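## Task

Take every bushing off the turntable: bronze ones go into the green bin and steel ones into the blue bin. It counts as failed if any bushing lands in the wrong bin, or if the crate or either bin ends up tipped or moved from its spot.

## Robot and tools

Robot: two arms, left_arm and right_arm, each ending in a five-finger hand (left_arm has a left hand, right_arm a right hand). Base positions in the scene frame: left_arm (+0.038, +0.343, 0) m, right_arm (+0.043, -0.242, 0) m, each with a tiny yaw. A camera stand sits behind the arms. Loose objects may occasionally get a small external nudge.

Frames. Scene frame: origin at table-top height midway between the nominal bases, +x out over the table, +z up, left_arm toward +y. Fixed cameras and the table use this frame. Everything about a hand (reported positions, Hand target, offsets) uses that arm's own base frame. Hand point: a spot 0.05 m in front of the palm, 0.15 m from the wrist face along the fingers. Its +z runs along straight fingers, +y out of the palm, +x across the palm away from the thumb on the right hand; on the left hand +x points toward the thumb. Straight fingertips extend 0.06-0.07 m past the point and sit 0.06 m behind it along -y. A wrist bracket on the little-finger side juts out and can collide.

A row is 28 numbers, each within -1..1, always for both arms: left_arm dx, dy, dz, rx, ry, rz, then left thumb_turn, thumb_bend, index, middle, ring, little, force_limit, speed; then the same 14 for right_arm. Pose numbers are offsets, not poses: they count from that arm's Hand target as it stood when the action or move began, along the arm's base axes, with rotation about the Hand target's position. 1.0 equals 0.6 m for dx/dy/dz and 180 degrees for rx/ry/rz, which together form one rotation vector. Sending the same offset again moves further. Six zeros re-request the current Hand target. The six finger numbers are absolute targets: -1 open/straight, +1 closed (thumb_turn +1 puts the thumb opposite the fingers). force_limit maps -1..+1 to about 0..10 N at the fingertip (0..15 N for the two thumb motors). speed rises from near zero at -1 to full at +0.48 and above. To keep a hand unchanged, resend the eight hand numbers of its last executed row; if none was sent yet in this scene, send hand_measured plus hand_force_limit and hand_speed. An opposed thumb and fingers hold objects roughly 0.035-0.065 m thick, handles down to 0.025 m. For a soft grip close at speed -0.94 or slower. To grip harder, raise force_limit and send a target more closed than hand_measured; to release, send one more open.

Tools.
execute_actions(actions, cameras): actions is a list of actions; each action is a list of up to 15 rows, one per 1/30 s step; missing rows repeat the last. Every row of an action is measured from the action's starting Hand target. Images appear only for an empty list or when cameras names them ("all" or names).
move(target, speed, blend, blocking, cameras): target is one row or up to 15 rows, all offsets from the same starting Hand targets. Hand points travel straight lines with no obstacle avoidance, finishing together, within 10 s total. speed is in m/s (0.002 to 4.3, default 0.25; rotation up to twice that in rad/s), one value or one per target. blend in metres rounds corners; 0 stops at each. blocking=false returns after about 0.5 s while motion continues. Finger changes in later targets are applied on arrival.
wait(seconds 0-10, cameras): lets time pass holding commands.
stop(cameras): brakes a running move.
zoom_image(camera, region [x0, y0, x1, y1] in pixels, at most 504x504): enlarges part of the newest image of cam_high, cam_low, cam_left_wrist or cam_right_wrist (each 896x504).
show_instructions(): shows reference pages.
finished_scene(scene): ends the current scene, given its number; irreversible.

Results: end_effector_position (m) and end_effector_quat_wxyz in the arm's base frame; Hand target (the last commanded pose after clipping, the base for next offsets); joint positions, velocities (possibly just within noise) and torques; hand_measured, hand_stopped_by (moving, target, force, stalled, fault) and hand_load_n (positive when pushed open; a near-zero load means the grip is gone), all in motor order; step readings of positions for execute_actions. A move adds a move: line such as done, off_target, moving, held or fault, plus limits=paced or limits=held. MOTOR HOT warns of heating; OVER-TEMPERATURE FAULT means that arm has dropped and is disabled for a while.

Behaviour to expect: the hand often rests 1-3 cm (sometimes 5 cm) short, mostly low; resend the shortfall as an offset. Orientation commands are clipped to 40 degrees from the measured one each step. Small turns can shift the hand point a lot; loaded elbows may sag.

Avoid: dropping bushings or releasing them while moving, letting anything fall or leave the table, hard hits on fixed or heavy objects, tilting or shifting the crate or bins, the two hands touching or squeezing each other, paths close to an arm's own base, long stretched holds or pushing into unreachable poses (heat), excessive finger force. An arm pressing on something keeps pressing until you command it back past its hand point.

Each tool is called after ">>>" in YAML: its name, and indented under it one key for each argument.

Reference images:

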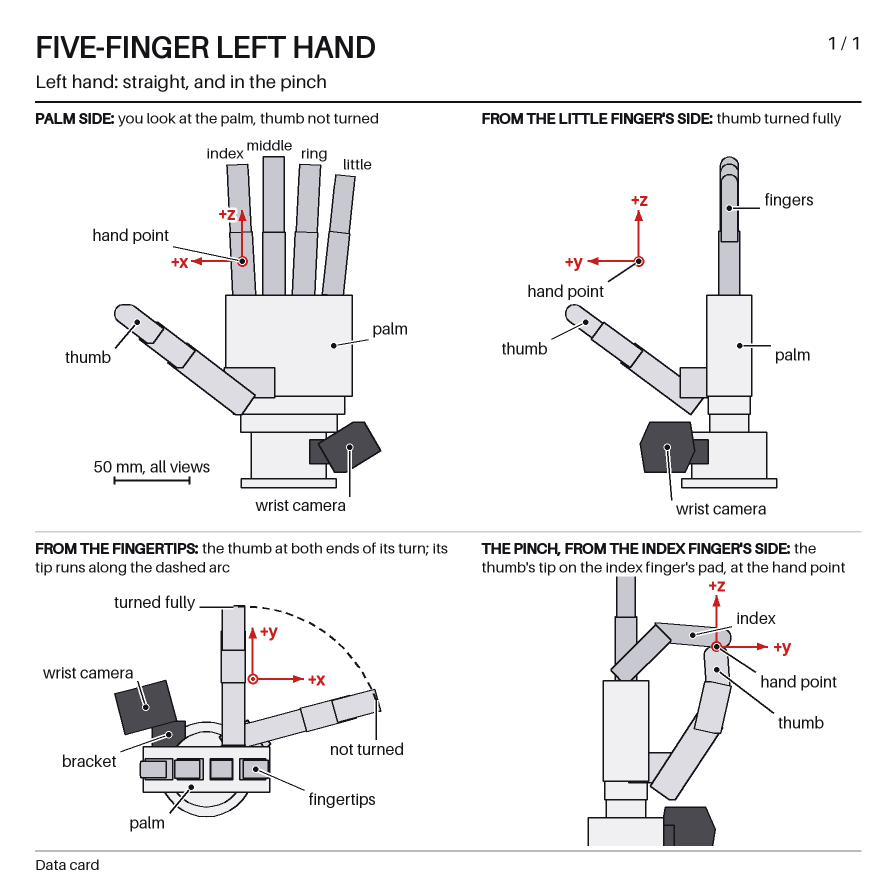

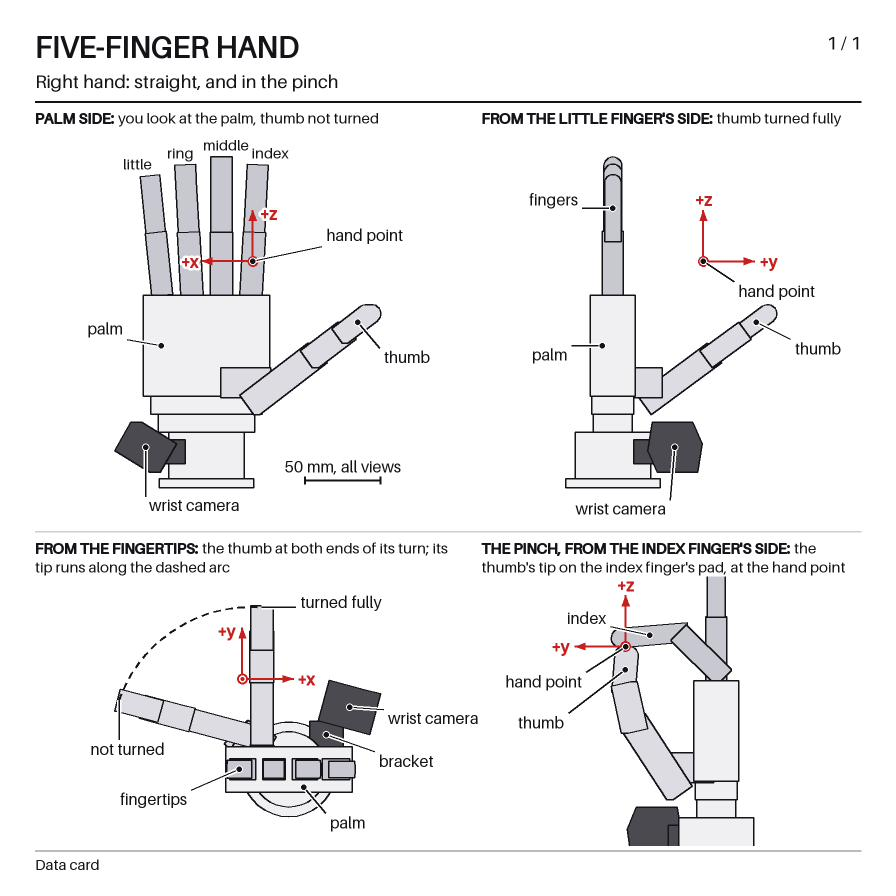

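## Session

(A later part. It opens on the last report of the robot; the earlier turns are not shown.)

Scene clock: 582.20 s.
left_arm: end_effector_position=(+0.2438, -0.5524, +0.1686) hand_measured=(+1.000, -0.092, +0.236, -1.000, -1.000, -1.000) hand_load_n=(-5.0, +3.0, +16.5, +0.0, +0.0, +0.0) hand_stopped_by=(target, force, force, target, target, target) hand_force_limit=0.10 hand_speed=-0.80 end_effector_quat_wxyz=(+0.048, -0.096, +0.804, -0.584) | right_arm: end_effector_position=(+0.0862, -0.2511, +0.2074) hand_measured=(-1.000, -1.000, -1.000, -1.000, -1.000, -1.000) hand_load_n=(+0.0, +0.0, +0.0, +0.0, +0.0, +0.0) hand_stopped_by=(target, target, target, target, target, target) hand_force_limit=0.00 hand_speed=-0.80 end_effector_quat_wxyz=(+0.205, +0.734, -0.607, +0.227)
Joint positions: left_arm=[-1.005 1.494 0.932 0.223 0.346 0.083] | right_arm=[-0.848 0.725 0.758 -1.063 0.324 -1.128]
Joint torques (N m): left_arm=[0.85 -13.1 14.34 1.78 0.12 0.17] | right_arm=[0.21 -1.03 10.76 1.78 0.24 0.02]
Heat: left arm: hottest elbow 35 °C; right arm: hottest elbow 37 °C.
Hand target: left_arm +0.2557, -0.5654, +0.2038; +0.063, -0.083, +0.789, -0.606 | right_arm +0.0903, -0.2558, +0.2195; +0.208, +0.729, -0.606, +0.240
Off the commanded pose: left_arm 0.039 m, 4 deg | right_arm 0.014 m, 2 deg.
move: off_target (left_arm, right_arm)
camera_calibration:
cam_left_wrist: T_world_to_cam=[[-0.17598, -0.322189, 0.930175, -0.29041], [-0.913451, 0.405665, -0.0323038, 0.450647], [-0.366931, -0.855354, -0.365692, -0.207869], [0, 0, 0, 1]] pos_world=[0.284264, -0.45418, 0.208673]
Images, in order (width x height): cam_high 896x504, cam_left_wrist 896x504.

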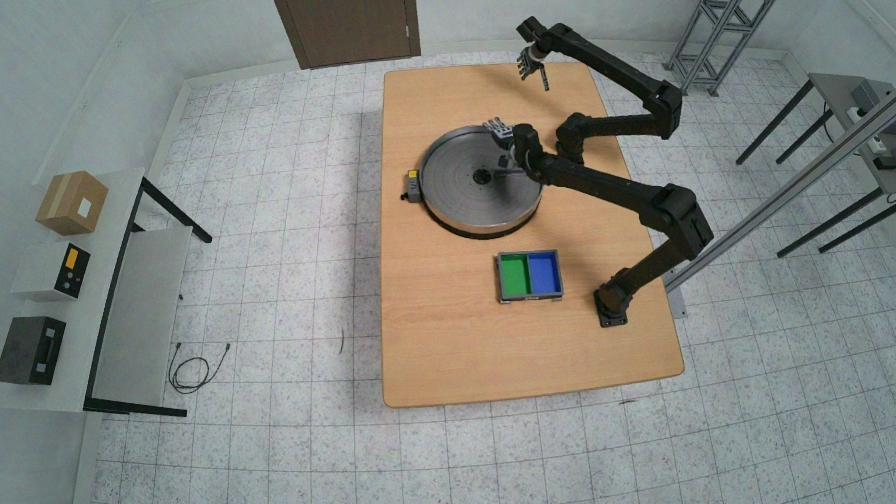

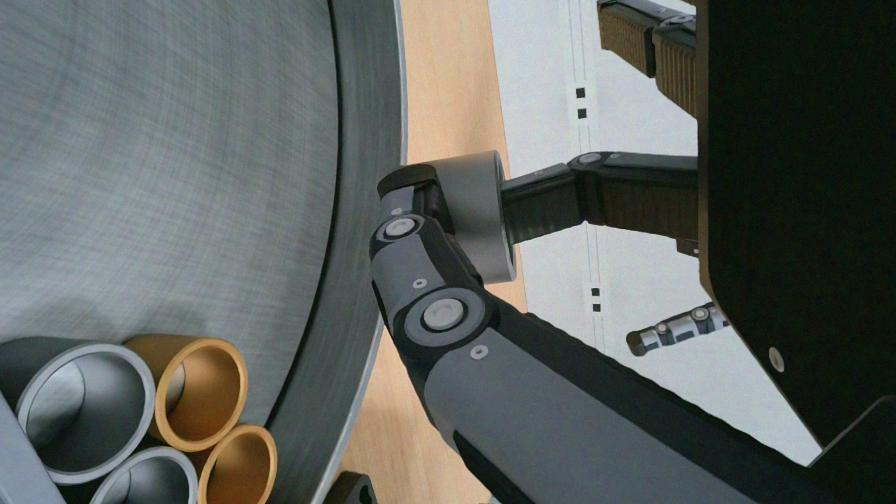

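>>> move:
  target:
    - [0.0,0.01,0.08,0,0,0, 1,0.0,0.6,-1,-1,-1, 0.1, -0.8, 0,0,0,0,0,0,-1,-1,-1,-1,-1,-1,0,-0.8]
    - [-0.1095,0.6757,-0.10,0,0,0, 1,0.0,0.6,-1,-1,-1, 0.1, -0.8, 0,0,0,0,0,0,-1,-1,-1,-1,-1,-1,0,-0.8]
  speed: [0.12,0.2]
  blend: [0.03,0]
  cameras: ["cam_left_wrist","cam_high"]

>>> zoom_image:
  camera: "cam_high"
  region: [400, 110, 600, 310]

Scene clock: 603.73 s.
left_arm: end_effector_position=(+0.1734, -0.1622, +0.1246) hand_measured=(+1.000, -0.092, +0.236, -1.000, -1.000, -1.000) hand_load_n=(-5.0, +3.0, +16.5, +0.0, +0.0, -0.5) hand_stopped_by=(target, force, force, target, target, target) hand_force_limit=0.10 hand_speed=-0.80 end_effector_quat_wxyz=(+0.044, -0.098, +0.790, -0.603) | right_arm: end_effector_position=(+0.0862, -0.2511, +0.2074) hand_measured=(-1.000, -1.000, -1.000, -1.000, -1.000, -1.000) hand_load_n=(+0.0, +0.0, +0.0, +0.0, +0.0, +0.0) hand_stopped_by=(target, target, target, target, target, target) hand_force_limit=0.00 hand_speed=-0.80 end_effector_quat_wxyz=(+0.205, +0.734, -0.607, +0.227)
Joint positions: left_arm=[0.075 0.735 0.376 -0.802 1.275 1.094] | right_arm=[-0.848 0.725 0.758 -1.063 0.324 -1.128]
Joint torques (N m): left_arm=[0.97 0.67 14.16 0.49 0.8 0.17] | right_arm=[-0.15 -1.03 10.73 1.76 0.23 0.03]
Heat: left arm: hottest elbow 38 °C; right arm: hottest elbow 37 °C.
Hand target: left_arm +0.1899, -0.1598, +0.1436; +0.063, -0.083, +0.789, -0.605 | right_arm +0.0903, -0.2558, +0.2195; +0.208, +0.729, -0.606, +0.240
Off the commanded pose: left_arm 0.025 m, 3 deg | right_arm 0.014 m, 2 deg.
move: off_target (left_arm, right_arm); blend cut to 0.024 m at target 1
camera_calibration:
cam_left_wrist: T_world_to_cam=[[-0.172813, -0.277, 0.945202, -0.131217], [-0.913211, 0.404603, -0.048391, 0.228444], [-0.369027, -0.871531, -0.32288, 0.076466], [0, 0, 0, 1]] pos_world=[0.21416, -0.0621339, 0.15977]
Images, in order (width x height): cam_high 896x504, cam_left_wrist 896x504.

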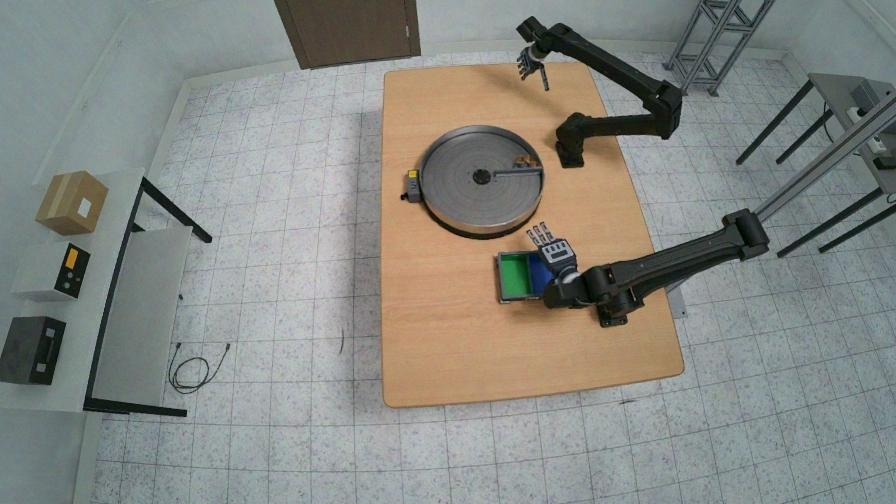

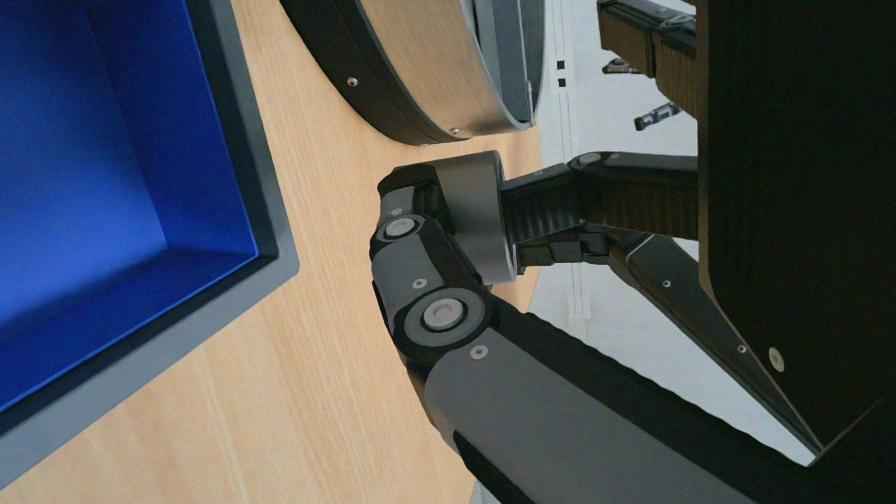

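Scaled by 2.520 from the camera's 896x504 image, which has a finer 1280x720 frame.

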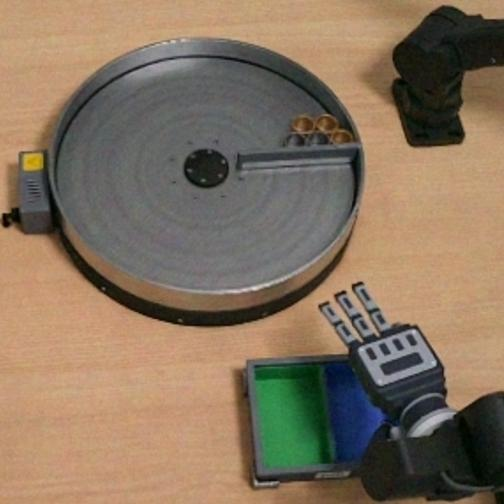

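>>> move:
  target:
    - [-0.0073,0.0113,-0.145,0,0,0, 1,0.0,0.6,-1,-1,-1, 0.1, -0.8, 0,0,0,0,0,0,-1,-1,-1,-1,-1,-1,0,-0.8]
  speed: [0.12]
  cameras: ["cam_left_wrist"]

Scene clock: 616.00 s.
left_arm: end_effector_position=(+0.1829, -0.1532, +0.0575) hand_measured=(+1.000, -0.092, +0.236, -1.000, -1.000, -1.000) hand_load_n=(-4.5, +6.0, +16.0, +0.0, +0.0, +0.0) hand_stopped_by=(target, force, force, target, target, target) hand_force_limit=0.10 hand_speed=-0.80 end_effector_quat_wxyz=(+0.060, -0.085, +0.789, -0.605) | right_arm: end_effector_position=(+0.0862, -0.2511, +0.2074) hand_measured=(-1.000, -1.000, -1.000, -1.000, -1.000, -1.000) hand_load_n=(+0.0, +0.0, +0.0, +0.0, +0.5, +0.0) hand_stopped_by=(target, target, target, target, target, target) hand_force_limit=0.00 hand_speed=-0.80 end_effector_quat_wxyz=(+0.205, +0.734, -0.607, +0.227)
Joint positions: left_arm=[0.123 0.971 0.275 -0.571 1.294 1.248] | right_arm=[-0.848 0.725 0.758 -1.063 0.324 -1.128]
Joint torques (N m): left_arm=[0.5 -0.56 8.14 1.39 0.71 0.04] | right_arm=[0.15 -0.79 10.74 1.77 0.24 0.03]
Heat: left arm: hottest elbow 39 °C; right arm: hottest elbow 37 °C.
Hand target: left_arm +0.1856, -0.1531, +0.0568; +0.063, -0.083, +0.789, -0.605 | right_arm +0.0903, -0.2558, +0.2195; +0.208, +0.729, -0.606, +0.240
Off the commanded pose: left_arm 0.003 m, 0 deg | right_arm 0.014 m, 2 deg.
move: off_target (right_arm)
camera_calibration:
cam_left_wrist: T_world_to_cam=[[-0.211197, -0.27765, 0.93718, -0.0563467], [-0.910521, 0.404562, -0.0853326, 0.23188], [-0.355455, -0.871344, -0.338249, 0.0646372], [0, 0, 0, 1]] pos_world=[0.222206, -0.0531332, 0.0944573]
Images, in order (width x height): cam_left_wrist 896x504.

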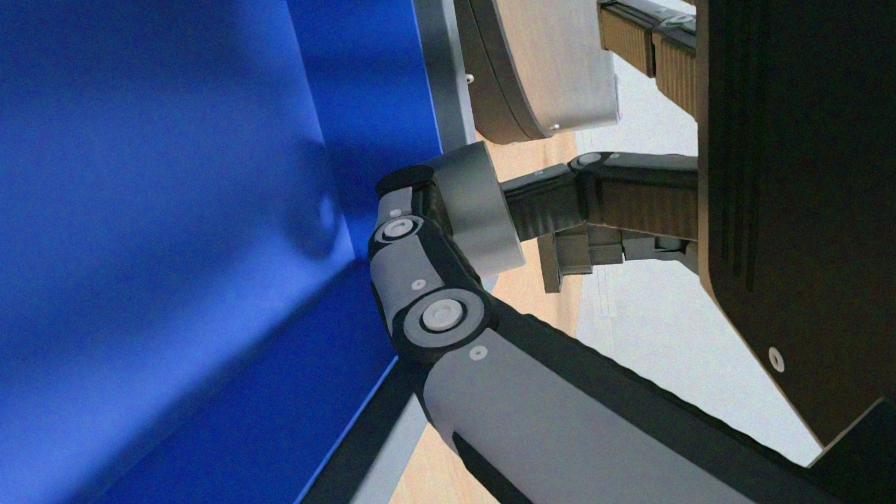

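>>> move:
  target:
    - [0.0,0.0,0.04,0,0,0, 1,0.0,0.6,-1,-1,-1, 0.1, -0.8, 0,0,0,0,0,0,-1,-1,-1,-1,-1,-1,0,-0.8]
    - [0.02,0.015,0.035,0,0,0, 1,0.0,0.6,-1,-1,-1, 0.1, -0.8, 0,0,0,0,0,0,-1,-1,-1,-1,-1,-1,0,-0.8]
    - [0.018,0.015,-0.02,0,0,0, 1,0.0,0.6,-1,-1,-1, 0.1, -0.8, 0,0,0,0,0,0,-1,-1,-1,-1,-1,-1,0,-0.8]
  speed: [0.1]
  cameras: ["cam_left_wrist"]

speed must be one number or one for each of the 3 targets, got a list of 1; nothing of the call was run

>>> move:
  target:
    - [0.0,0.0,0.04,0,0,0, 1,0.0,0.6,-1,-1,-1, 0.1, -0.8, 0,0,0,0,0,0,-1,-1,-1,-1,-1,-1,0,-0.8]
    - [0.02,0.015,0.035,0,0,0, 1,0.0,0.6,-1,-1,-1, 0.1, -0.8, 0,0,0,0,0,0,-1,-1,-1,-1,-1,-1,0,-0.8]
    - [0.018,0.015,-0.02,0,0,0, 1,0.0,0.6,-1,-1,-1, 0.1, -0.8, 0,0,0,0,0,0,-1,-1,-1,-1,-1,-1,0,-0.8]
  speed: 0.08
  cameras: ["cam_left_wrist"]

Scene clock: 632.73 s.
left_arm: end_effector_position=(+0.1940, -0.1447, +0.0455) hand_measured=(+1.000, -0.092, +0.236, -1.000, -1.000, -1.000) hand_load_n=(-4.5, +6.5, +16.0, +0.0, +0.0, +0.0) hand_stopped_by=(target, force, force, target, target, target) hand_force_limit=0.10 hand_speed=-0.80 end_effector_quat_wxyz=(+0.061, -0.082, +0.791, -0.604) | right_arm: end_effector_position=(+0.0862, -0.2511, +0.2074) hand_measured=(-1.000, -1.000, -1.000, -1.000, -1.000, -1.000) hand_load_n=(+0.0, +0.0, +0.0, +0.0, +0.0, +0.0) hand_stopped_by=(target, target, target, target, target, target) hand_force_limit=0.00 hand_speed=-0.80 end_effector_quat_wxyz=(+0.205, +0.734, -0.607, +0.227)
Joint positions: left_arm=[0.157 1.1 0.31 -0.612 1.3 1.391] | right_arm=[-0.848 0.725 0.758 -1.063 0.324 -1.128]
Joint torques (N m): left_arm=[0.79 -1.49 7.27 1.05 0.86 0.02] | right_arm=[0.32 -1.03 10.78 1.77 0.24 0.02]
Heat: left arm: hottest elbow 37 °C; right arm: hottest elbow 37 °C.
Hand target: left_arm +0.1963, -0.1441, +0.0447; +0.063, -0.083, +0.789, -0.605 | right_arm +0.0903, -0.2558, +0.2195; +0.208, +0.729, -0.606, +0.240
Off the commanded pose: left_arm 0.003 m, 0 deg | right_arm 0.014 m, 2 deg.
move: off_target (right_arm)
camera_calibration:
cam_left_wrist: T_world_to_cam=[[-0.215902, -0.280833, 0.935157, -0.0398509], [-0.908316, 0.409173, -0.0868276, 0.237787], [-0.358257, -0.868165, -0.343427, 0.0732129], [0, 0, 0, 1]] pos_world=[0.233611, -0.0449267, 0.0830566]
Images, in order (width x height): cam_left_wrist 896x504.

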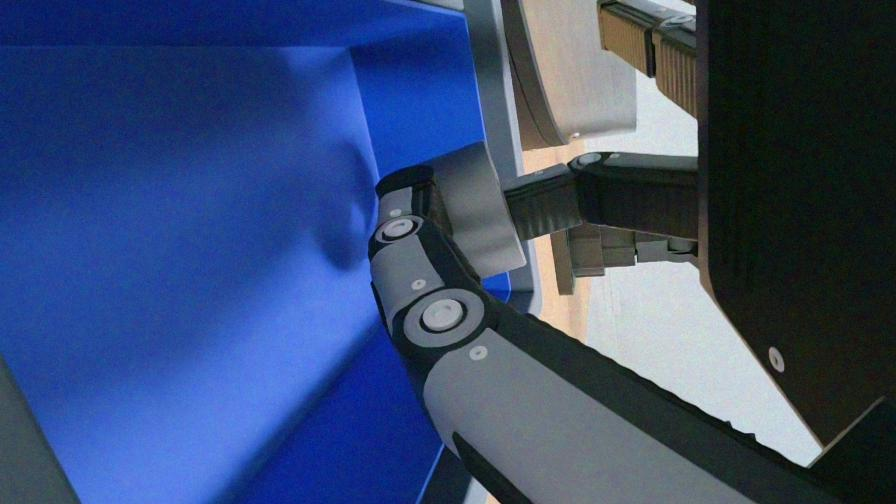

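>>> move:
  target:
    - [0.0,0.0,-0.018,0,0,0, 1,0.0,0.6,-1,-1,-1, 0.1, -0.8, 0,0,0,0,0,0,-1,-1,-1,-1,-1,-1,0,-0.8]
    - [0.0,0.0,-0.018,0,0,0, 1,-0.3,0.08,-1,-1,-1, -0.2, -0.7, 0,0,0,0,0,0,-1,-1,-1,-1,-1,-1,0,-0.8]
    - [0.0,-0.006,0.04,0,0,0, 1,-0.3,0.08,-1,-1,-1, -0.2, -0.6, 0,0,0,0,0,0,-1,-1,-1,-1,-1,-1,0,-0.8]
    - [0.01,-0.010,0.17,0,0,0, 1,-0.3,0.08,-1,-1,-1, -0.2, -0.6, 0,0,0,0,0,0,-1,-1,-1,-1,-1,-1,0,-0.8]
  speed: [0.05,0.05,0.08,0.12]
  blend: [0,0,0.01,0]
  cameras: ["cam_left_wrist","cam_high"]

>>> zoom_image:
  camera: "cam_high"
  region: [400, 110, 600, 310]

Scene clock: 646.70 s.
left_arm: end_effector_position=(+0.1873, -0.1528, +0.1297) hand_measured=(+1.000, -0.300, +0.080, -1.000, -1.000, -1.000) hand_load_n=(+0.0, +0.0, +0.0, +0.0, +0.0, +0.0) hand_stopped_by=(target, target, target, target, target, target) hand_force_limit=-0.20 hand_speed=-0.60 end_effector_quat_wxyz=(+0.042, -0.102, +0.787, -0.606) | right_arm: end_effector_position=(+0.0862, -0.2511, +0.2074) hand_measured=(-1.000, -1.000, -1.000, -1.000, -1.000, -1.000) hand_load_n=(+0.0, +0.0, +0.0, +0.0, +0.0, +0.0) hand_stopped_by=(target, target, target, target, target, target) hand_force_limit=0.00 hand_speed=-0.80 end_effector_quat_wxyz=(+0.205, +0.734, -0.607, +0.227)
Joint positions: left_arm=[0.124 0.833 0.434 -0.907 1.297 1.237] | right_arm=[-0.848 0.725 0.758 -1.063 0.324 -1.128]
Joint torques (N m): left_arm=[0.5 -1.32 13.39 0.1 0.63 0.18] | right_arm=[0.32 -1.08 10.78 1.77 0.22 0.01]
Heat: left arm: hottest elbow 36 °C; right arm: hottest elbow 37 °C.
Hand target: left_arm +0.2023, -0.1501, +0.1466; +0.063, -0.083, +0.789, -0.605 | right_arm +0.0903, -0.2558, +0.2195; +0.208, +0.729, -0.606, +0.240
Off the commanded pose: left_arm 0.023 m, 3 deg | right_arm 0.014 m, 2 deg.
move: off_target (left_arm, right_arm); blend cut to 0 m at target 3; target 3's new numbers were sent with left_arm's hand 0.017 m and 1 deg from that target
camera_calibration:
cam_left_wrist: T_world_to_cam=[[-0.163827, -0.269358, 0.949003, -0.132149], [-0.915178, 0.400611, -0.0442819, 0.236797], [-0.368253, -0.875761, -0.312141, 0.0893093], [0, 0, 0, 1]] pos_world=[0.22795, -0.0522452, 0.163773]
Images, in order (width x height): cam_high 896x504, cam_left_wrist 896x504.

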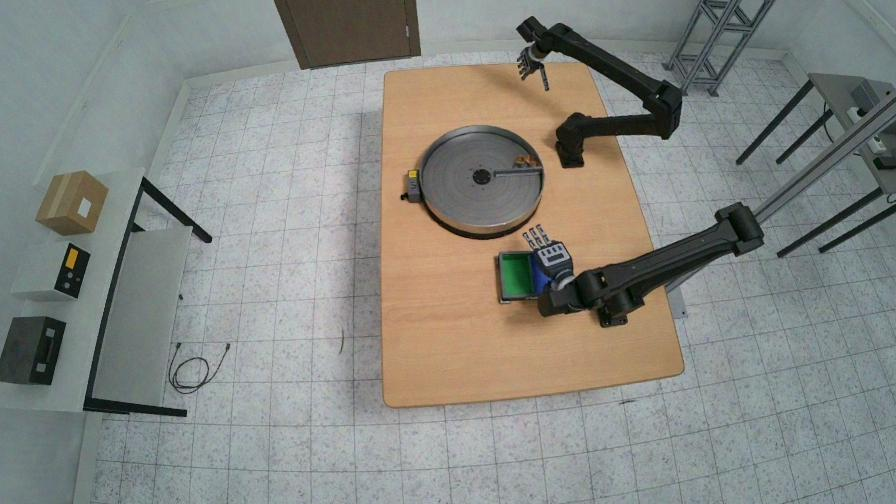

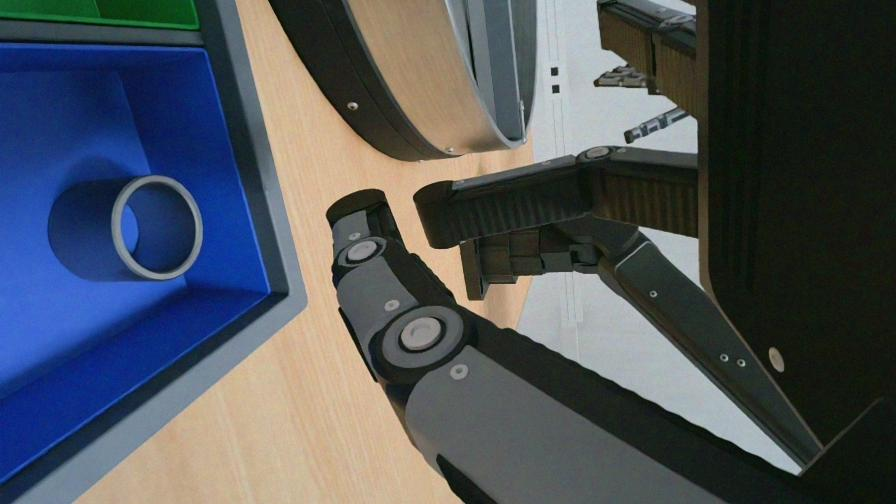

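Scaled by 2.520 from the camera's 896x504 image, which has a finer 1280x720 frame.

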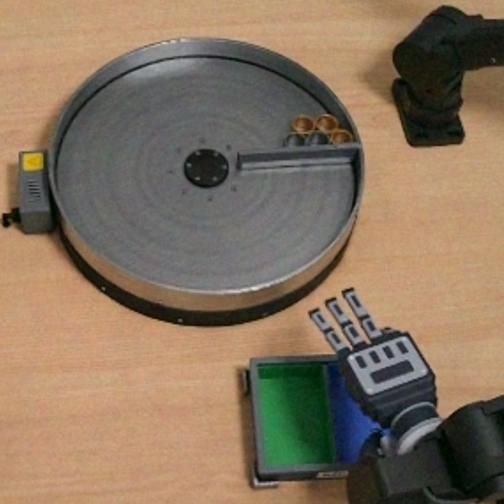

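>>> move:
  target:
    - [0.0,0.0,0.15,0,0,0, 1,0.72,-0.25,-1,-1,-1, -0.2, 0, 0,0,0,0,0,0,-1,-1,-1,-1,-1,-1,0,-0.8]
    - [0.0103,-0.5915,0.03,0.038,0.0081,0, 1,0.72,-0.25,-1,-1,-1, -0.2, 0, 0,0,0,0,0,0,-1,-1,-1,-1,-1,-1,0,-0.8]
    - [0.0083,-0.5815,-0.02,0.038,0.0081,0, 1,0.72,-0.25,-1,-1,-1, -0.2, 0, 0,0,0,0,0,0,-1,-1,-1,-1,-1,-1,0,-0.8]
  speed: [0.2,0.25,0.12]
  blend: [0.04,0.01,0]
  cameras: ["cam_left_wrist"]

>>> zoom_image:
  camera: "cam_left_wrist"
  region: [150, 50, 550, 450]

Scene clock: 698.57 s.
left_arm: end_effector_position=(+0.2042, -0.4854, +0.1241) hand_measured=(+1.000, +0.720, -0.250, -1.000, -1.000, -1.000) hand_load_n=(+0.0, +0.5, +0.0, +0.0, +0.0, +0.0) hand_stopped_by=(target, target, target, target, target, target) hand_force_limit=-0.20 hand_speed=0.00 end_effector_quat_wxyz=(+0.057, -0.086, +0.833, -0.543) | right_arm: end_effector_position=(+0.0862, -0.2511, +0.2074) hand_measured=(-1.000, -1.000, -1.000, -1.000, -1.000, -1.000) hand_load_n=(+0.0, +0.0, +0.0, +0.0, +0.0, +0.0) hand_stopped_by=(target, target, target, target, target, target) hand_force_limit=0.00 hand_speed=-0.80 end_effector_quat_wxyz=(+0.205, +0.734, -0.607, +0.227)
Joint positions: left_arm=[-1.018 1.366 0.732 0.196 0.314 0.146] | right_arm=[-0.848 0.725 0.758 -1.063 0.324 -1.128]
Joint torques (N m): left_arm=[-0.09 -8 11.69 2.95 -0.04 -0.12] | right_arm=[0.26 -1.14 10.71 1.77 0.24 0.03]
Heat: left arm: hottest elbow 39 °C; right arm: hottest elbow 37 °C.
Hand target: left_arm +0.2074, -0.4990, +0.1348; +0.058, -0.087, +0.824, -0.556 | right_arm +0.0903, -0.2558, +0.2195; +0.208, +0.729, -0.606, +0.240
Off the commanded pose: left_arm 0.018 m, 2 deg | right_arm 0.014 m, 2 deg.
move: off_target (left_arm, right_arm)
camera_calibration:
cam_left_wrist: T_world_to_cam=[[-0.192076, -0.414611, 0.889497, -0.270898], [-0.910614, 0.413238, -0.00401903, 0.385487], [-0.365907, -0.810761, -0.456924, -0.148438], [0, 0, 0, 1]] pos_world=[0.244682, -0.391963, 0.174687]
Images, in order (width x height): cam_left_wrist 896x504.

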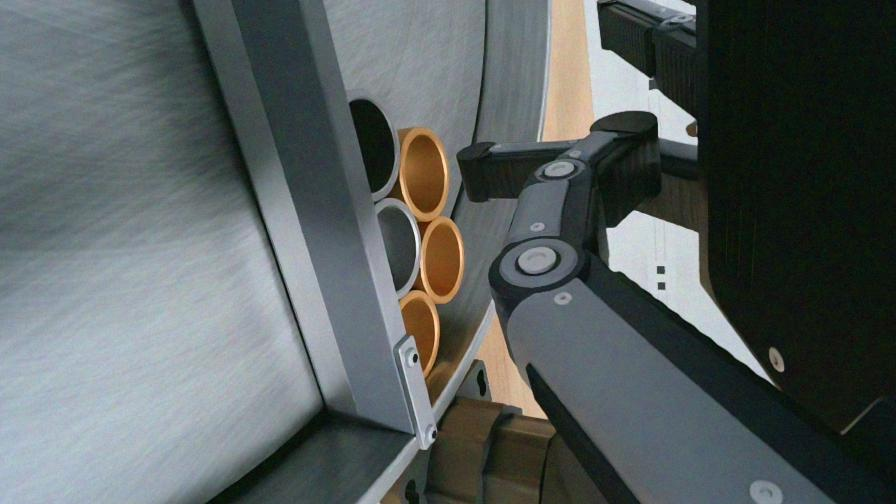

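Scaled by 1.260 from the camera's 896x504 image, which has a finer 1280x720 frame.

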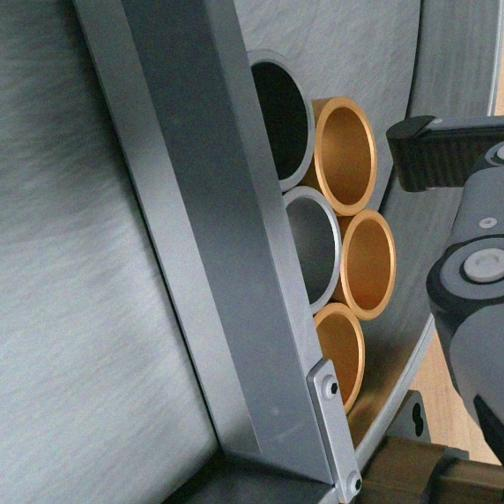

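>>> move:
  target: [-0.0157,-0.005,-0.0447,0,0,0, 1,0.75,-0.25,-1,-1,-1, -0.2, 0, 0,0,0,0,0,0,-1,-1,-1,-1,-1,-1,0,-0.8]
  speed: 0.1
  cameras: ["cam_left_wrist"]

>>> zoom_image:
  camera: "cam_left_wrist"
  region: [250, 50, 600, 400]

Scene clock: 726.93 s.
left_arm: end_effector_position=(+0.2018, -0.4958, +0.1096) hand_measured=(+1.000, +0.750, -0.250, -1.000, -1.000, -1.000) hand_load_n=(+0.0, +0.0, +0.0, -0.5, +0.0, +0.0) hand_stopped_by=(target, target, target, target, target, target) hand_force_limit=-0.20 hand_speed=0.00 end_effector_quat_wxyz=(+0.063, -0.085, +0.827, -0.552) | right_arm: end_effector_position=(+0.0862, -0.2511, +0.2074) hand_measured=(-1.000, -1.000, -1.000, -1.000, -1.000, -1.000) hand_load_n=(+0.0, +0.0, +0.0, +0.0, +0.0, +0.0) hand_stopped_by=(target, target, target, target, target, target) hand_force_limit=0.00 hand_speed=-0.80 end_effector_quat_wxyz=(+0.205, +0.734, -0.607, +0.227)
Joint positions: left_arm=[-1.039 1.415 0.716 0.288 0.291 0.136] | right_arm=[-0.848 0.725 0.758 -1.063 0.324 -1.128]
Joint torques (N m): left_arm=[-0.38 -8.23 9.39 3.03 -0.05 -0.15] | right_arm=[0.15 -1.08 10.78 1.74 0.23 0.02]
Heat: left arm: hottest elbow 38 °C; right arm: hottest elbow 37 °C.
Hand target: left_arm +0.1981, -0.5020, +0.1080; +0.058, -0.087, +0.824, -0.556 | right_arm +0.0903, -0.2558, +0.2195; +0.208, +0.729, -0.606, +0.240
Off the commanded pose: left_arm 0.007 m, 1 deg | right_arm 0.014 m, 2 deg.
move: off_target (right_arm)
camera_calibration:
cam_left_wrist: T_world_to_cam=[[-0.202337, -0.397269, 0.895119, -0.252741], [-0.91198, 0.409509, -0.0244013, 0.388171], [-0.356865, -0.821267, -0.44516, -0.172808], [0, 0, 0, 1]] pos_world=[0.241196, -0.401287, 0.158778]
Images, in order (width x height): cam_left_wrist 896x504.

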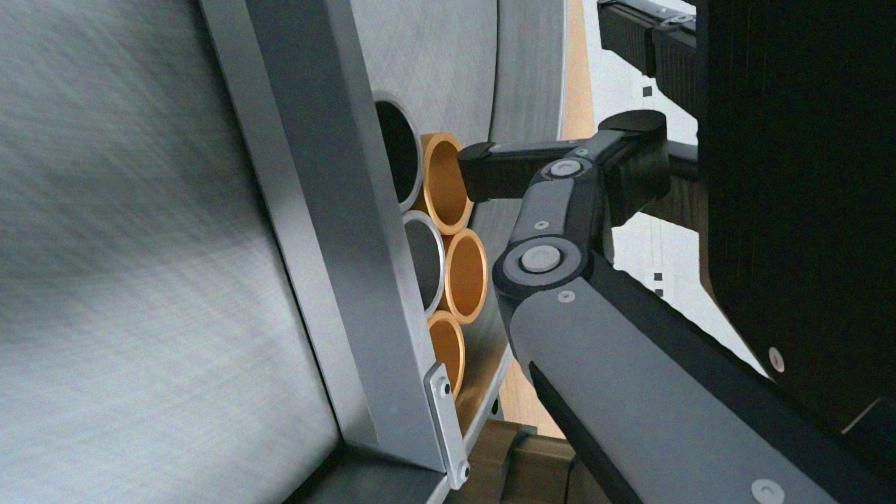

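Scaled by 1.440 from the camera's 896x504 image, which has a finer 1280x720 frame.

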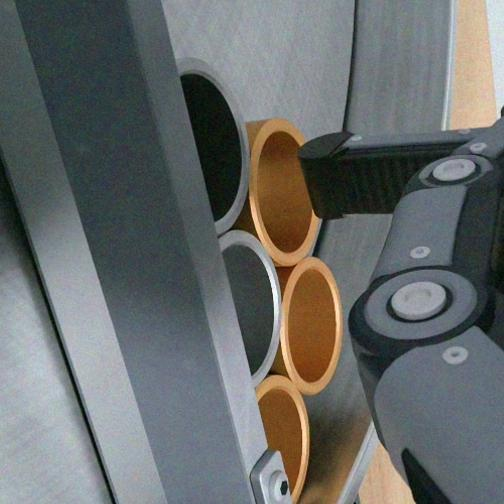

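>>> move:
  target: [-0.0035,-0.001,-0.047,0,0,0, 1,0.75,-0.25,-1,-1,-1, -0.2, 0, 0,0,0,0,0,0,-1,-1,-1,-1,-1,-1,0,-0.8]
  speed: 0.06
  cameras: ["cam_left_wrist"]

>>> zoom_image:
  camera: "cam_left_wrist"
  region: [250, 50, 600, 400]

Scene clock: 737.27 s.
left_arm: end_effector_position=(+0.1996, -0.4983, +0.0839) hand_measured=(+1.000, +0.750, -0.250, -1.000, -1.000, -1.000) hand_load_n=(+0.0, +0.5, +0.0, +0.0, +0.0, +0.0) hand_stopped_by=(target, target, target, target, target, target) hand_force_limit=-0.20 hand_speed=0.00 end_effector_quat_wxyz=(+0.063, -0.084, +0.826, -0.554) | right_arm: end_effector_position=(+0.0862, -0.2511, +0.2074) hand_measured=(-1.000, -1.000, -1.000, -1.000, -1.000, -1.000) hand_load_n=(+0.0, +0.0, +0.0, +0.0, +0.0, +0.0) hand_stopped_by=(target, target, target, target, target, target) hand_force_limit=0.00 hand_speed=-0.80 end_effector_quat_wxyz=(+0.205, +0.734, -0.607, +0.227)
Joint positions: left_arm=[-1.046 1.477 0.687 0.384 0.287 0.132] | right_arm=[-0.848 0.725 0.758 -1.063 0.324 -1.128]
Joint torques (N m): left_arm=[-0.26 -8.59 8.55 2.93 -0.09 -0.13] | right_arm=[0.09 -1.03 10.74 1.77 0.24 0.03]
Heat: left arm: hottest elbow 37 °C; right arm: hottest elbow 37 °C.
Hand target: left_arm +0.1959, -0.5024, +0.0797; +0.058, -0.087, +0.825, -0.556 | right_arm +0.0903, -0.2558, +0.2195; +0.208, +0.729, -0.606, +0.240
Off the commanded pose: left_arm 0.007 m, 1 deg | right_arm 0.014 m, 2 deg.
move: off_target (right_arm)
camera_calibration:
cam_left_wrist: T_world_to_cam=[[-0.203547, -0.392875, 0.896782, -0.228966], [-0.911313, 0.410837, -0.0268593, 0.387269], [-0.357879, -0.822716, -0.441657, -0.187831], [0, 0, 0, 1]] pos_world=[0.239097, -0.403591, 0.132777]
Images, in order (width x height): cam_left_wrist 896x504.

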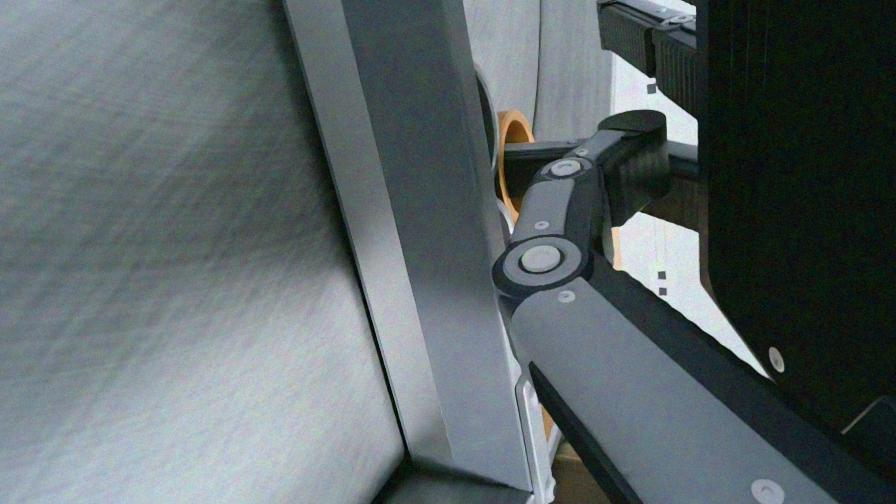

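Scaled by 1.440 from the camera's 896x504 image, which has a finer 1280x720 frame.

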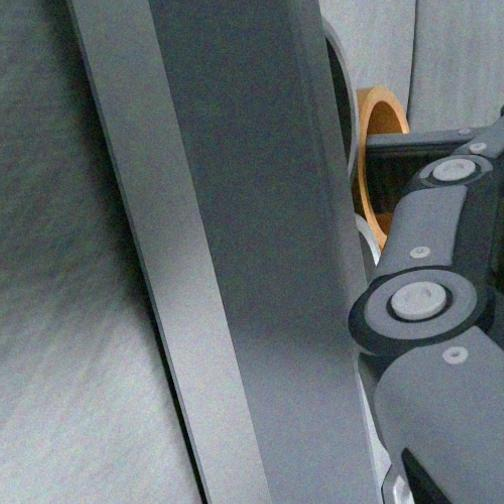

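>>> move:
  target: [0.1,-0.11,0.006,0,0,0, 1,0.75,-0.25,-1,-1,-1, -0.2, 0, 0,0,0,0,0,0,-1,-1,-1,-1,-1,-1,0,-0.8]
  speed: 0.08
  cameras: ["cam_left_wrist"]

>>> zoom_image:
  camera: "cam_left_wrist"
  region: [300, 50, 650, 400]

Scene clock: 746.33 s.
left_arm: end_effector_position=(+0.2414, -0.5566, +0.0762) hand_measured=(+1.000, +0.750, -0.250, -1.000, -1.000, -1.000) hand_load_n=(+0.0, +0.0, +0.0, -0.5, +0.0, +0.0) hand_stopped_by=(target, target, target, target, target, target) hand_force_limit=-0.20 hand_speed=0.00 end_effector_quat_wxyz=(+0.053, -0.086, +0.828, -0.551) | right_arm: end_effector_position=(+0.0862, -0.2511, +0.2074) hand_measured=(-1.000, -1.000, -1.000, -1.000, -1.000, -1.000) hand_load_n=(+0.0, +0.0, +0.0, +0.0, +0.5, +0.0) hand_stopped_by=(target, target, target, target, target, target) hand_force_limit=0.00 hand_speed=-0.80 end_effector_quat_wxyz=(+0.205, +0.734, -0.607, +0.227)
Joint positions: left_arm=[-1.024 1.658 0.891 0.348 0.32 0.131] | right_arm=[-0.848 0.725 0.758 -1.063 0.324 -1.128]
Joint torques (N m): left_arm=[1.26 -10.93 12.48 1.85 0.09 0.05] | right_arm=[0.15 -1.03 10.78 1.74 0.23 0.02]
Heat: left arm: hottest elbow 37 °C; right arm: hottest elbow 37 °C.
Hand target: left_arm +0.2558, -0.5686, +0.0834; +0.058, -0.087, +0.824, -0.556 | right_arm +0.0903, -0.2558, +0.2195; +0.208, +0.729, -0.606, +0.240
Off the commanded pose: left_arm 0.020 m, 1 deg | right_arm 0.014 m, 2 deg.
move: off_target (left_arm, right_arm)
camera_calibration:
cam_left_wrist: T_world_to_cam=[[-0.189458, -0.395655, 0.898645, -0.241565], [-0.908228, 0.418413, -0.00725914, 0.45115], [-0.373132, -0.81755, -0.438617, -0.217895], [0, 0, 0, 1]] pos_world=[0.282677, -0.462483, 0.124784]
Images, in order (width x height): cam_left_wrist 896x504.

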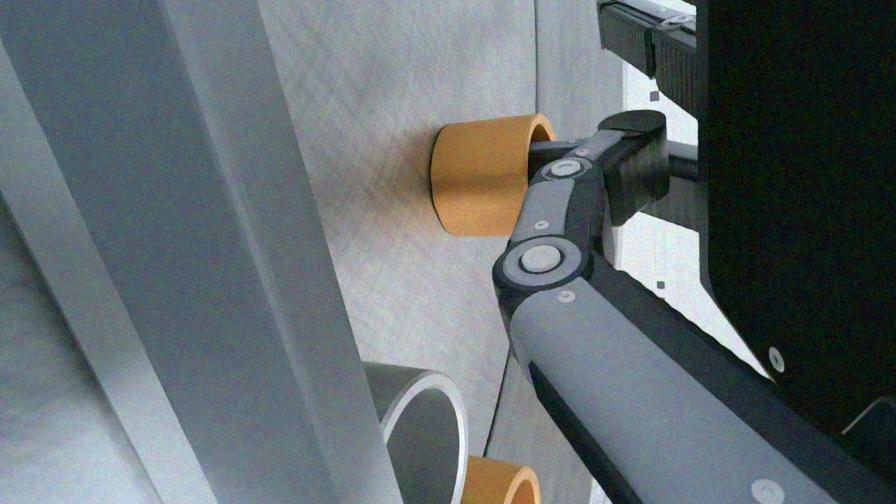

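Scaled by 1.440 from the camera's 896x504 image, which has a finer 1280x720 frame.

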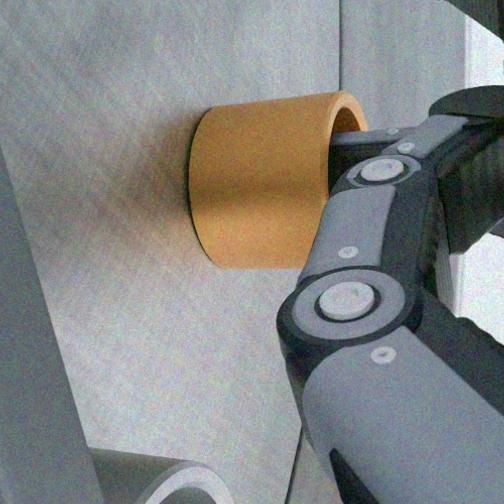

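>>> move:
  target:
    - [0.0,0.0,-0.008,0,0,0, 1,-0.2,-0.25,-1,-1,-1, -0.2, 0.3, 0,0,0,0,0,0,-1,-1,-1,-1,-1,-1,0,-0.8]
    - [0.0,0.0,-0.008,0,0,0, 1,-0.16,0.5,-1,-1,-1, -0.25, -0.7, 0,0,0,0,0,0,-1,-1,-1,-1,-1,-1,0,-0.8]
  speed: 0.07
  cameras: ["cam_left_wrist"]

>>> zoom_image:
  camera: "cam_left_wrist"
  region: [300, 50, 650, 400]

Scene clock: 756.23 s.
left_arm: end_effector_position=(+0.2435, -0.5594, +0.0764) hand_measured=(+1.000, -0.160, +0.214, -1.000, -1.000, -1.000) hand_load_n=(-1.0, +1.0, +6.0, +0.0, +0.0, +0.0) hand_stopped_by=(target, target, force, target, target, target) hand_force_limit=-0.25 hand_speed=-0.70 end_effector_quat_wxyz=(+0.052, -0.085, +0.828, -0.552) | right_arm: end_effector_position=(+0.0862, -0.2511, +0.2074) hand_measured=(-1.000, -1.000, -1.000, -1.000, -1.000, -1.000) hand_load_n=(+0.0, +0.0, +0.0, +0.0, +0.0, +0.0) hand_stopped_by=(target, target, target, target, target, target) hand_force_limit=0.00 hand_speed=-0.80 end_effector_quat_wxyz=(+0.205, +0.734, -0.607, +0.227)
Joint positions: left_arm=[-1.023 1.665 0.9 0.348 0.323 0.131] | right_arm=[-0.848 0.725 0.758 -1.063 0.324 -1.128]
Joint torques (N m): left_arm=[1.2 -10.87 11.47 2.18 -0.02 0.06] | right_arm=[0.03 -0.97 10.74 1.81 0.23 0.04]
Heat: left arm: hottest elbow 36 °C; right arm: hottest elbow 37 °C.
Hand target: left_arm +0.2558, -0.5685, +0.0784; +0.058, -0.087, +0.825, -0.556 | right_arm +0.0903, -0.2558, +0.2195; +0.208, +0.729, -0.606, +0.240
Off the commanded pose: left_arm 0.016 m, 1 deg | right_arm 0.014 m, 2 deg.
move: off_target (left_arm, right_arm); target 2's new numbers were sent with left_arm's hand 0.017 m and 1 deg from that target
camera_calibration:
cam_left_wrist: T_world_to_cam=[[-0.189728, -0.393558, 0.899508, -0.241203], [-0.907544, 0.419886, -0.00771196, 0.454958], [-0.374656, -0.817807, -0.436836, -0.219278], [0, 0, 0, 1]] pos_world=[0.284977, -0.465285, 0.124684]
Images, in order (width x height): cam_left_wrist 896x504.

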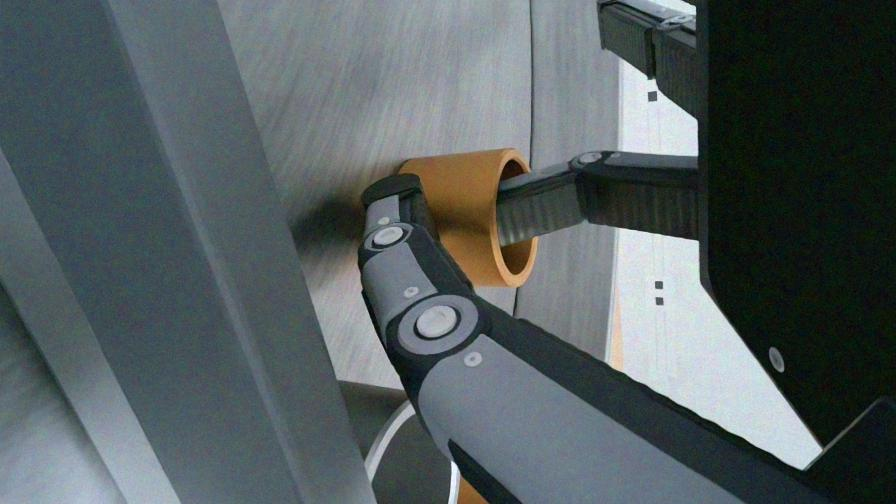

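Scaled by 1.440 from the camera's 896x504 image, which has a finer 1280x720 frame.

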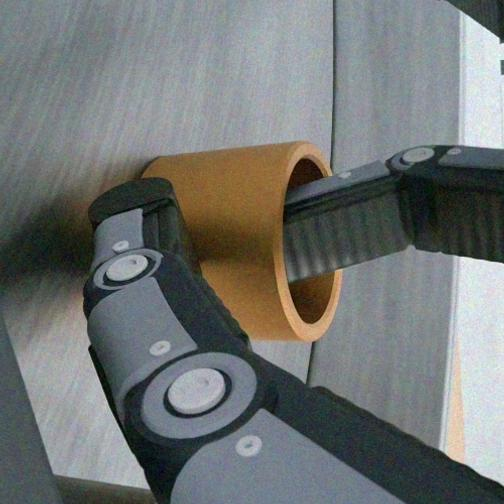

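>>> move:
  target:
    - [0.0,0.0,0.0,0,0,0, 1,0.2,0.5,-1,-1,-1, -0.3, -0.85, 0,0,0,0,0,0,-1,-1,-1,-1,-1,-1,0,-0.8]
    - [0.0,0.015,0.27,0,0,0, 1,0.2,0.5,-1,-1,-1, -0.3, -0.85, 0,0,0,0,0,0,-1,-1,-1,-1,-1,-1,0,-0.8]
    - [0.027,0.6925,0.07,0,0,0, 1,0.2,0.5,-1,-1,-1, -0.3, -0.85, 0,0,0,0,0,0,-1,-1,-1,-1,-1,-1,0,-0.8]
  speed: [0.05,0.1,0.2]
  blend: [0,0.03,0]
  cameras: ["cam_left_wrist","cam_high"]

>>> zoom_image:
  camera: "cam_high"
  region: [400, 110, 600, 310]

Scene clock: 782.10 s.
left_arm: end_effector_position=(+0.2530, -0.1556, +0.1059) hand_measured=(+1.000, -0.136, +0.214, -1.000, -1.000, -1.000) hand_load_n=(-1.0, +2.5, +7.0, +0.0, +0.0, -0.5) hand_stopped_by=(target, force, force, target, target, target) hand_force_limit=-0.30 hand_speed=-0.85 end_effector_quat_wxyz=(+0.041, -0.098, +0.826, -0.554) | right_arm: end_effector_position=(+0.0862, -0.2511, +0.2074) hand_measured=(-1.000, -1.000, -1.000, -1.000, -1.000, -1.000) hand_load_n=(+0.0, +0.0, +0.0, +0.0, +0.0, +0.0) hand_stopped_by=(target, target, target, target, target, target) hand_force_limit=0.00 hand_speed=-0.80 end_effector_quat_wxyz=(+0.205, +0.734, -0.607, +0.227)
Joint positions: left_arm=[0.021 1.064 0.539 -0.655 1.144 1.103] | right_arm=[-0.848 0.725 0.758 -1.063 0.324 -1.128]
Joint torques (N m): left_arm=[1.14 -2.96 13.09 0.57 0.75 0.18] | right_arm=[0.15 -0.97 10.81 1.76 0.23 0.02]
Heat: left arm: hottest elbow 37 °C; right arm: hottest elbow 37 °C.
Hand target: left_arm +0.2720, -0.1531, +0.1204; +0.058, -0.087, +0.825, -0.556 | right_arm +0.0903, -0.2558, +0.2195; +0.208, +0.729, -0.606, +0.240
Off the commanded pose: left_arm 0.024 m, 2 deg | right_arm 0.014 m, 2 deg.
move: off_target (left_arm, right_arm)
camera_calibration:
cam_left_wrist: T_world_to_cam=[[-0.158353, -0.387943, 0.907978, -0.114998], [-0.910995, 0.412059, 0.0171774, 0.291268], [-0.380804, -0.824444, -0.418665, 0.126068], [0, 0, 0, 1]] pos_world=[0.295141, -0.0606966, 0.152193]
Images, in order (width x height): cam_high 896x504, cam_left_wrist 896x504.

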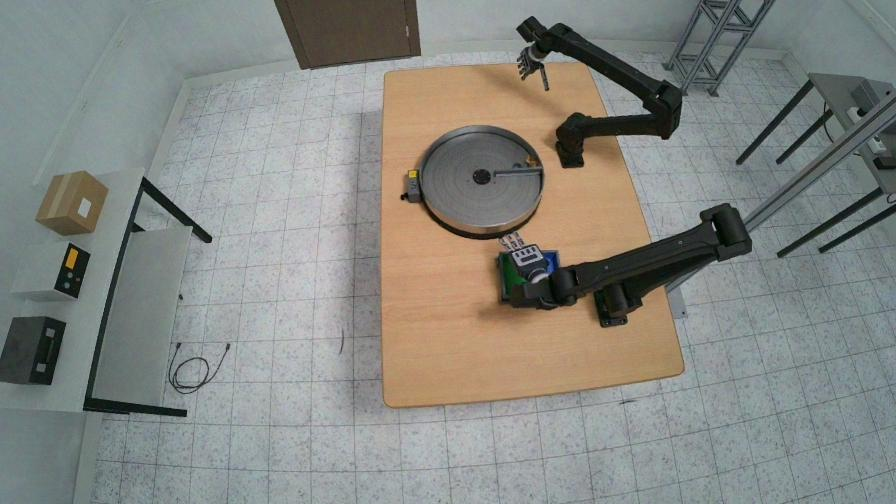

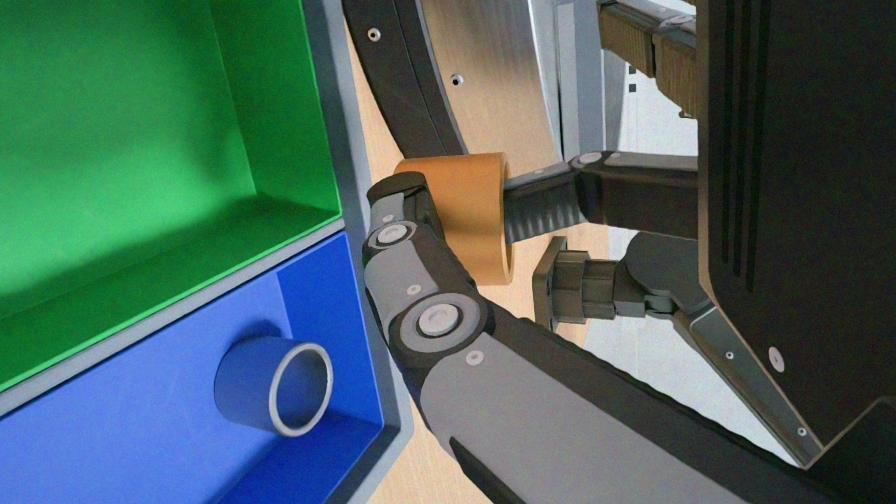

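Scaled by 2.520 from the camera's 896x504 image, which has a finer 1280x720 frame.

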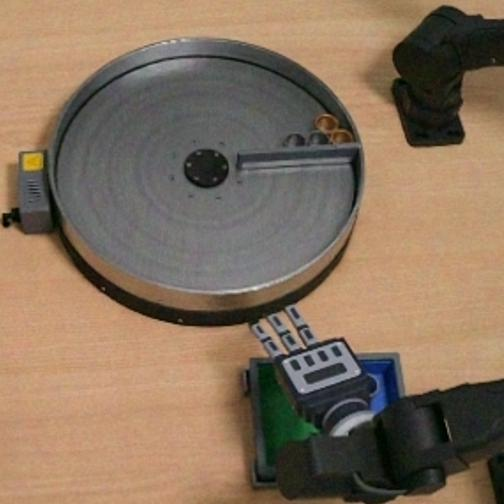

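>>> move:
  target:
    - [0.003,0.0045,-0.11,0,0,0, 1,0.2,0.5,-1,-1,-1, -0.3, -0.85, 0,0,0,0,0,0,-1,-1,-1,-1,-1,-1,0,-0.8]
  speed: [0.1]
  cameras: ["cam_left_wrist"]

Scene clock: 795.87 s.
left_arm: end_effector_position=(+0.2689, -0.1528, +0.0561) hand_measured=(+1.000, -0.136, +0.214, -1.000, -1.000, -1.000) hand_load_n=(-0.5, +2.5, +7.0, +0.0, +0.0, +0.0) hand_stopped_by=(target, force, force, target, target, target) hand_force_limit=-0.30 hand_speed=-0.85 end_effector_quat_wxyz=(+0.051, -0.089, +0.826, -0.555) | right_arm: end_effector_position=(+0.0862, -0.2511, +0.2074) hand_measured=(-1.000, -1.000, -1.000, -1.000, -1.000, -1.000) hand_load_n=(+0.0, +0.0, +0.0, +0.0, +0.0, +0.0) hand_stopped_by=(target, target, target, target, target, target) hand_force_limit=0.00 hand_speed=-0.80 end_effector_quat_wxyz=(+0.205, +0.734, -0.607, +0.227)
Joint positions: left_arm=[0.029 1.227 0.49 -0.445 1.148 1.132] | right_arm=[-0.848 0.725 0.758 -1.063 0.324 -1.128]
Joint torques (N m): left_arm=[1.2 -4.07 8.06 1.73 0.75 0.11] | right_arm=[0.15 -0.97 10.74 1.76 0.24 0.02]
Heat: left arm: hottest elbow 38 °C; right arm: hottest elbow 37 °C.
Hand target: left_arm +0.2739, -0.1503, +0.0544; +0.058, -0.087, +0.825, -0.556 | right_arm +0.0903, -0.2558, +0.2195; +0.208, +0.729, -0.606, +0.240
Off the commanded pose: left_arm 0.006 m, 1 deg | right_arm 0.014 m, 2 deg.
move: off_target (right_arm)
camera_calibration:
cam_left_wrist: T_world_to_cam=[[-0.183767, -0.388531, 0.902925, -0.0591003], [-0.909429, 0.415813, -0.00616576, 0.306873], [-0.373052, -0.822279, -0.429754, 0.112457], [0, 0, 0, 1]] pos_world=[0.310171, -0.0580936, 0.103584]
Images, in order (width x height): cam_left_wrist 896x504.

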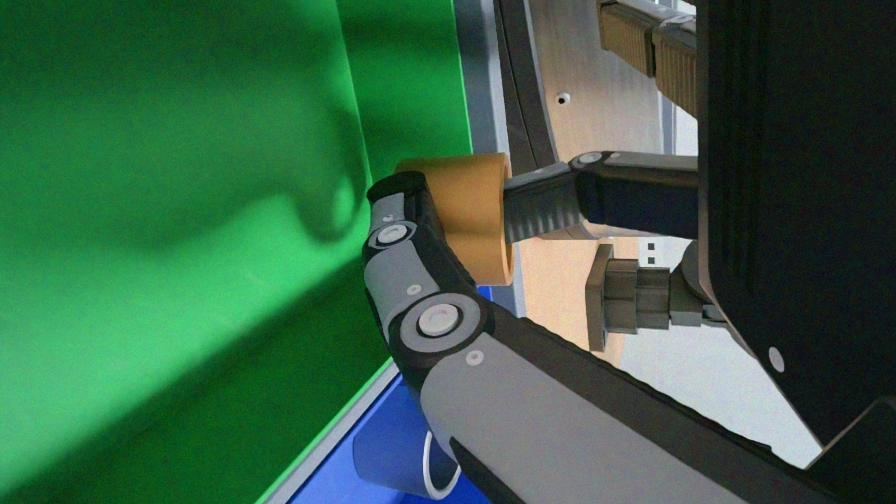

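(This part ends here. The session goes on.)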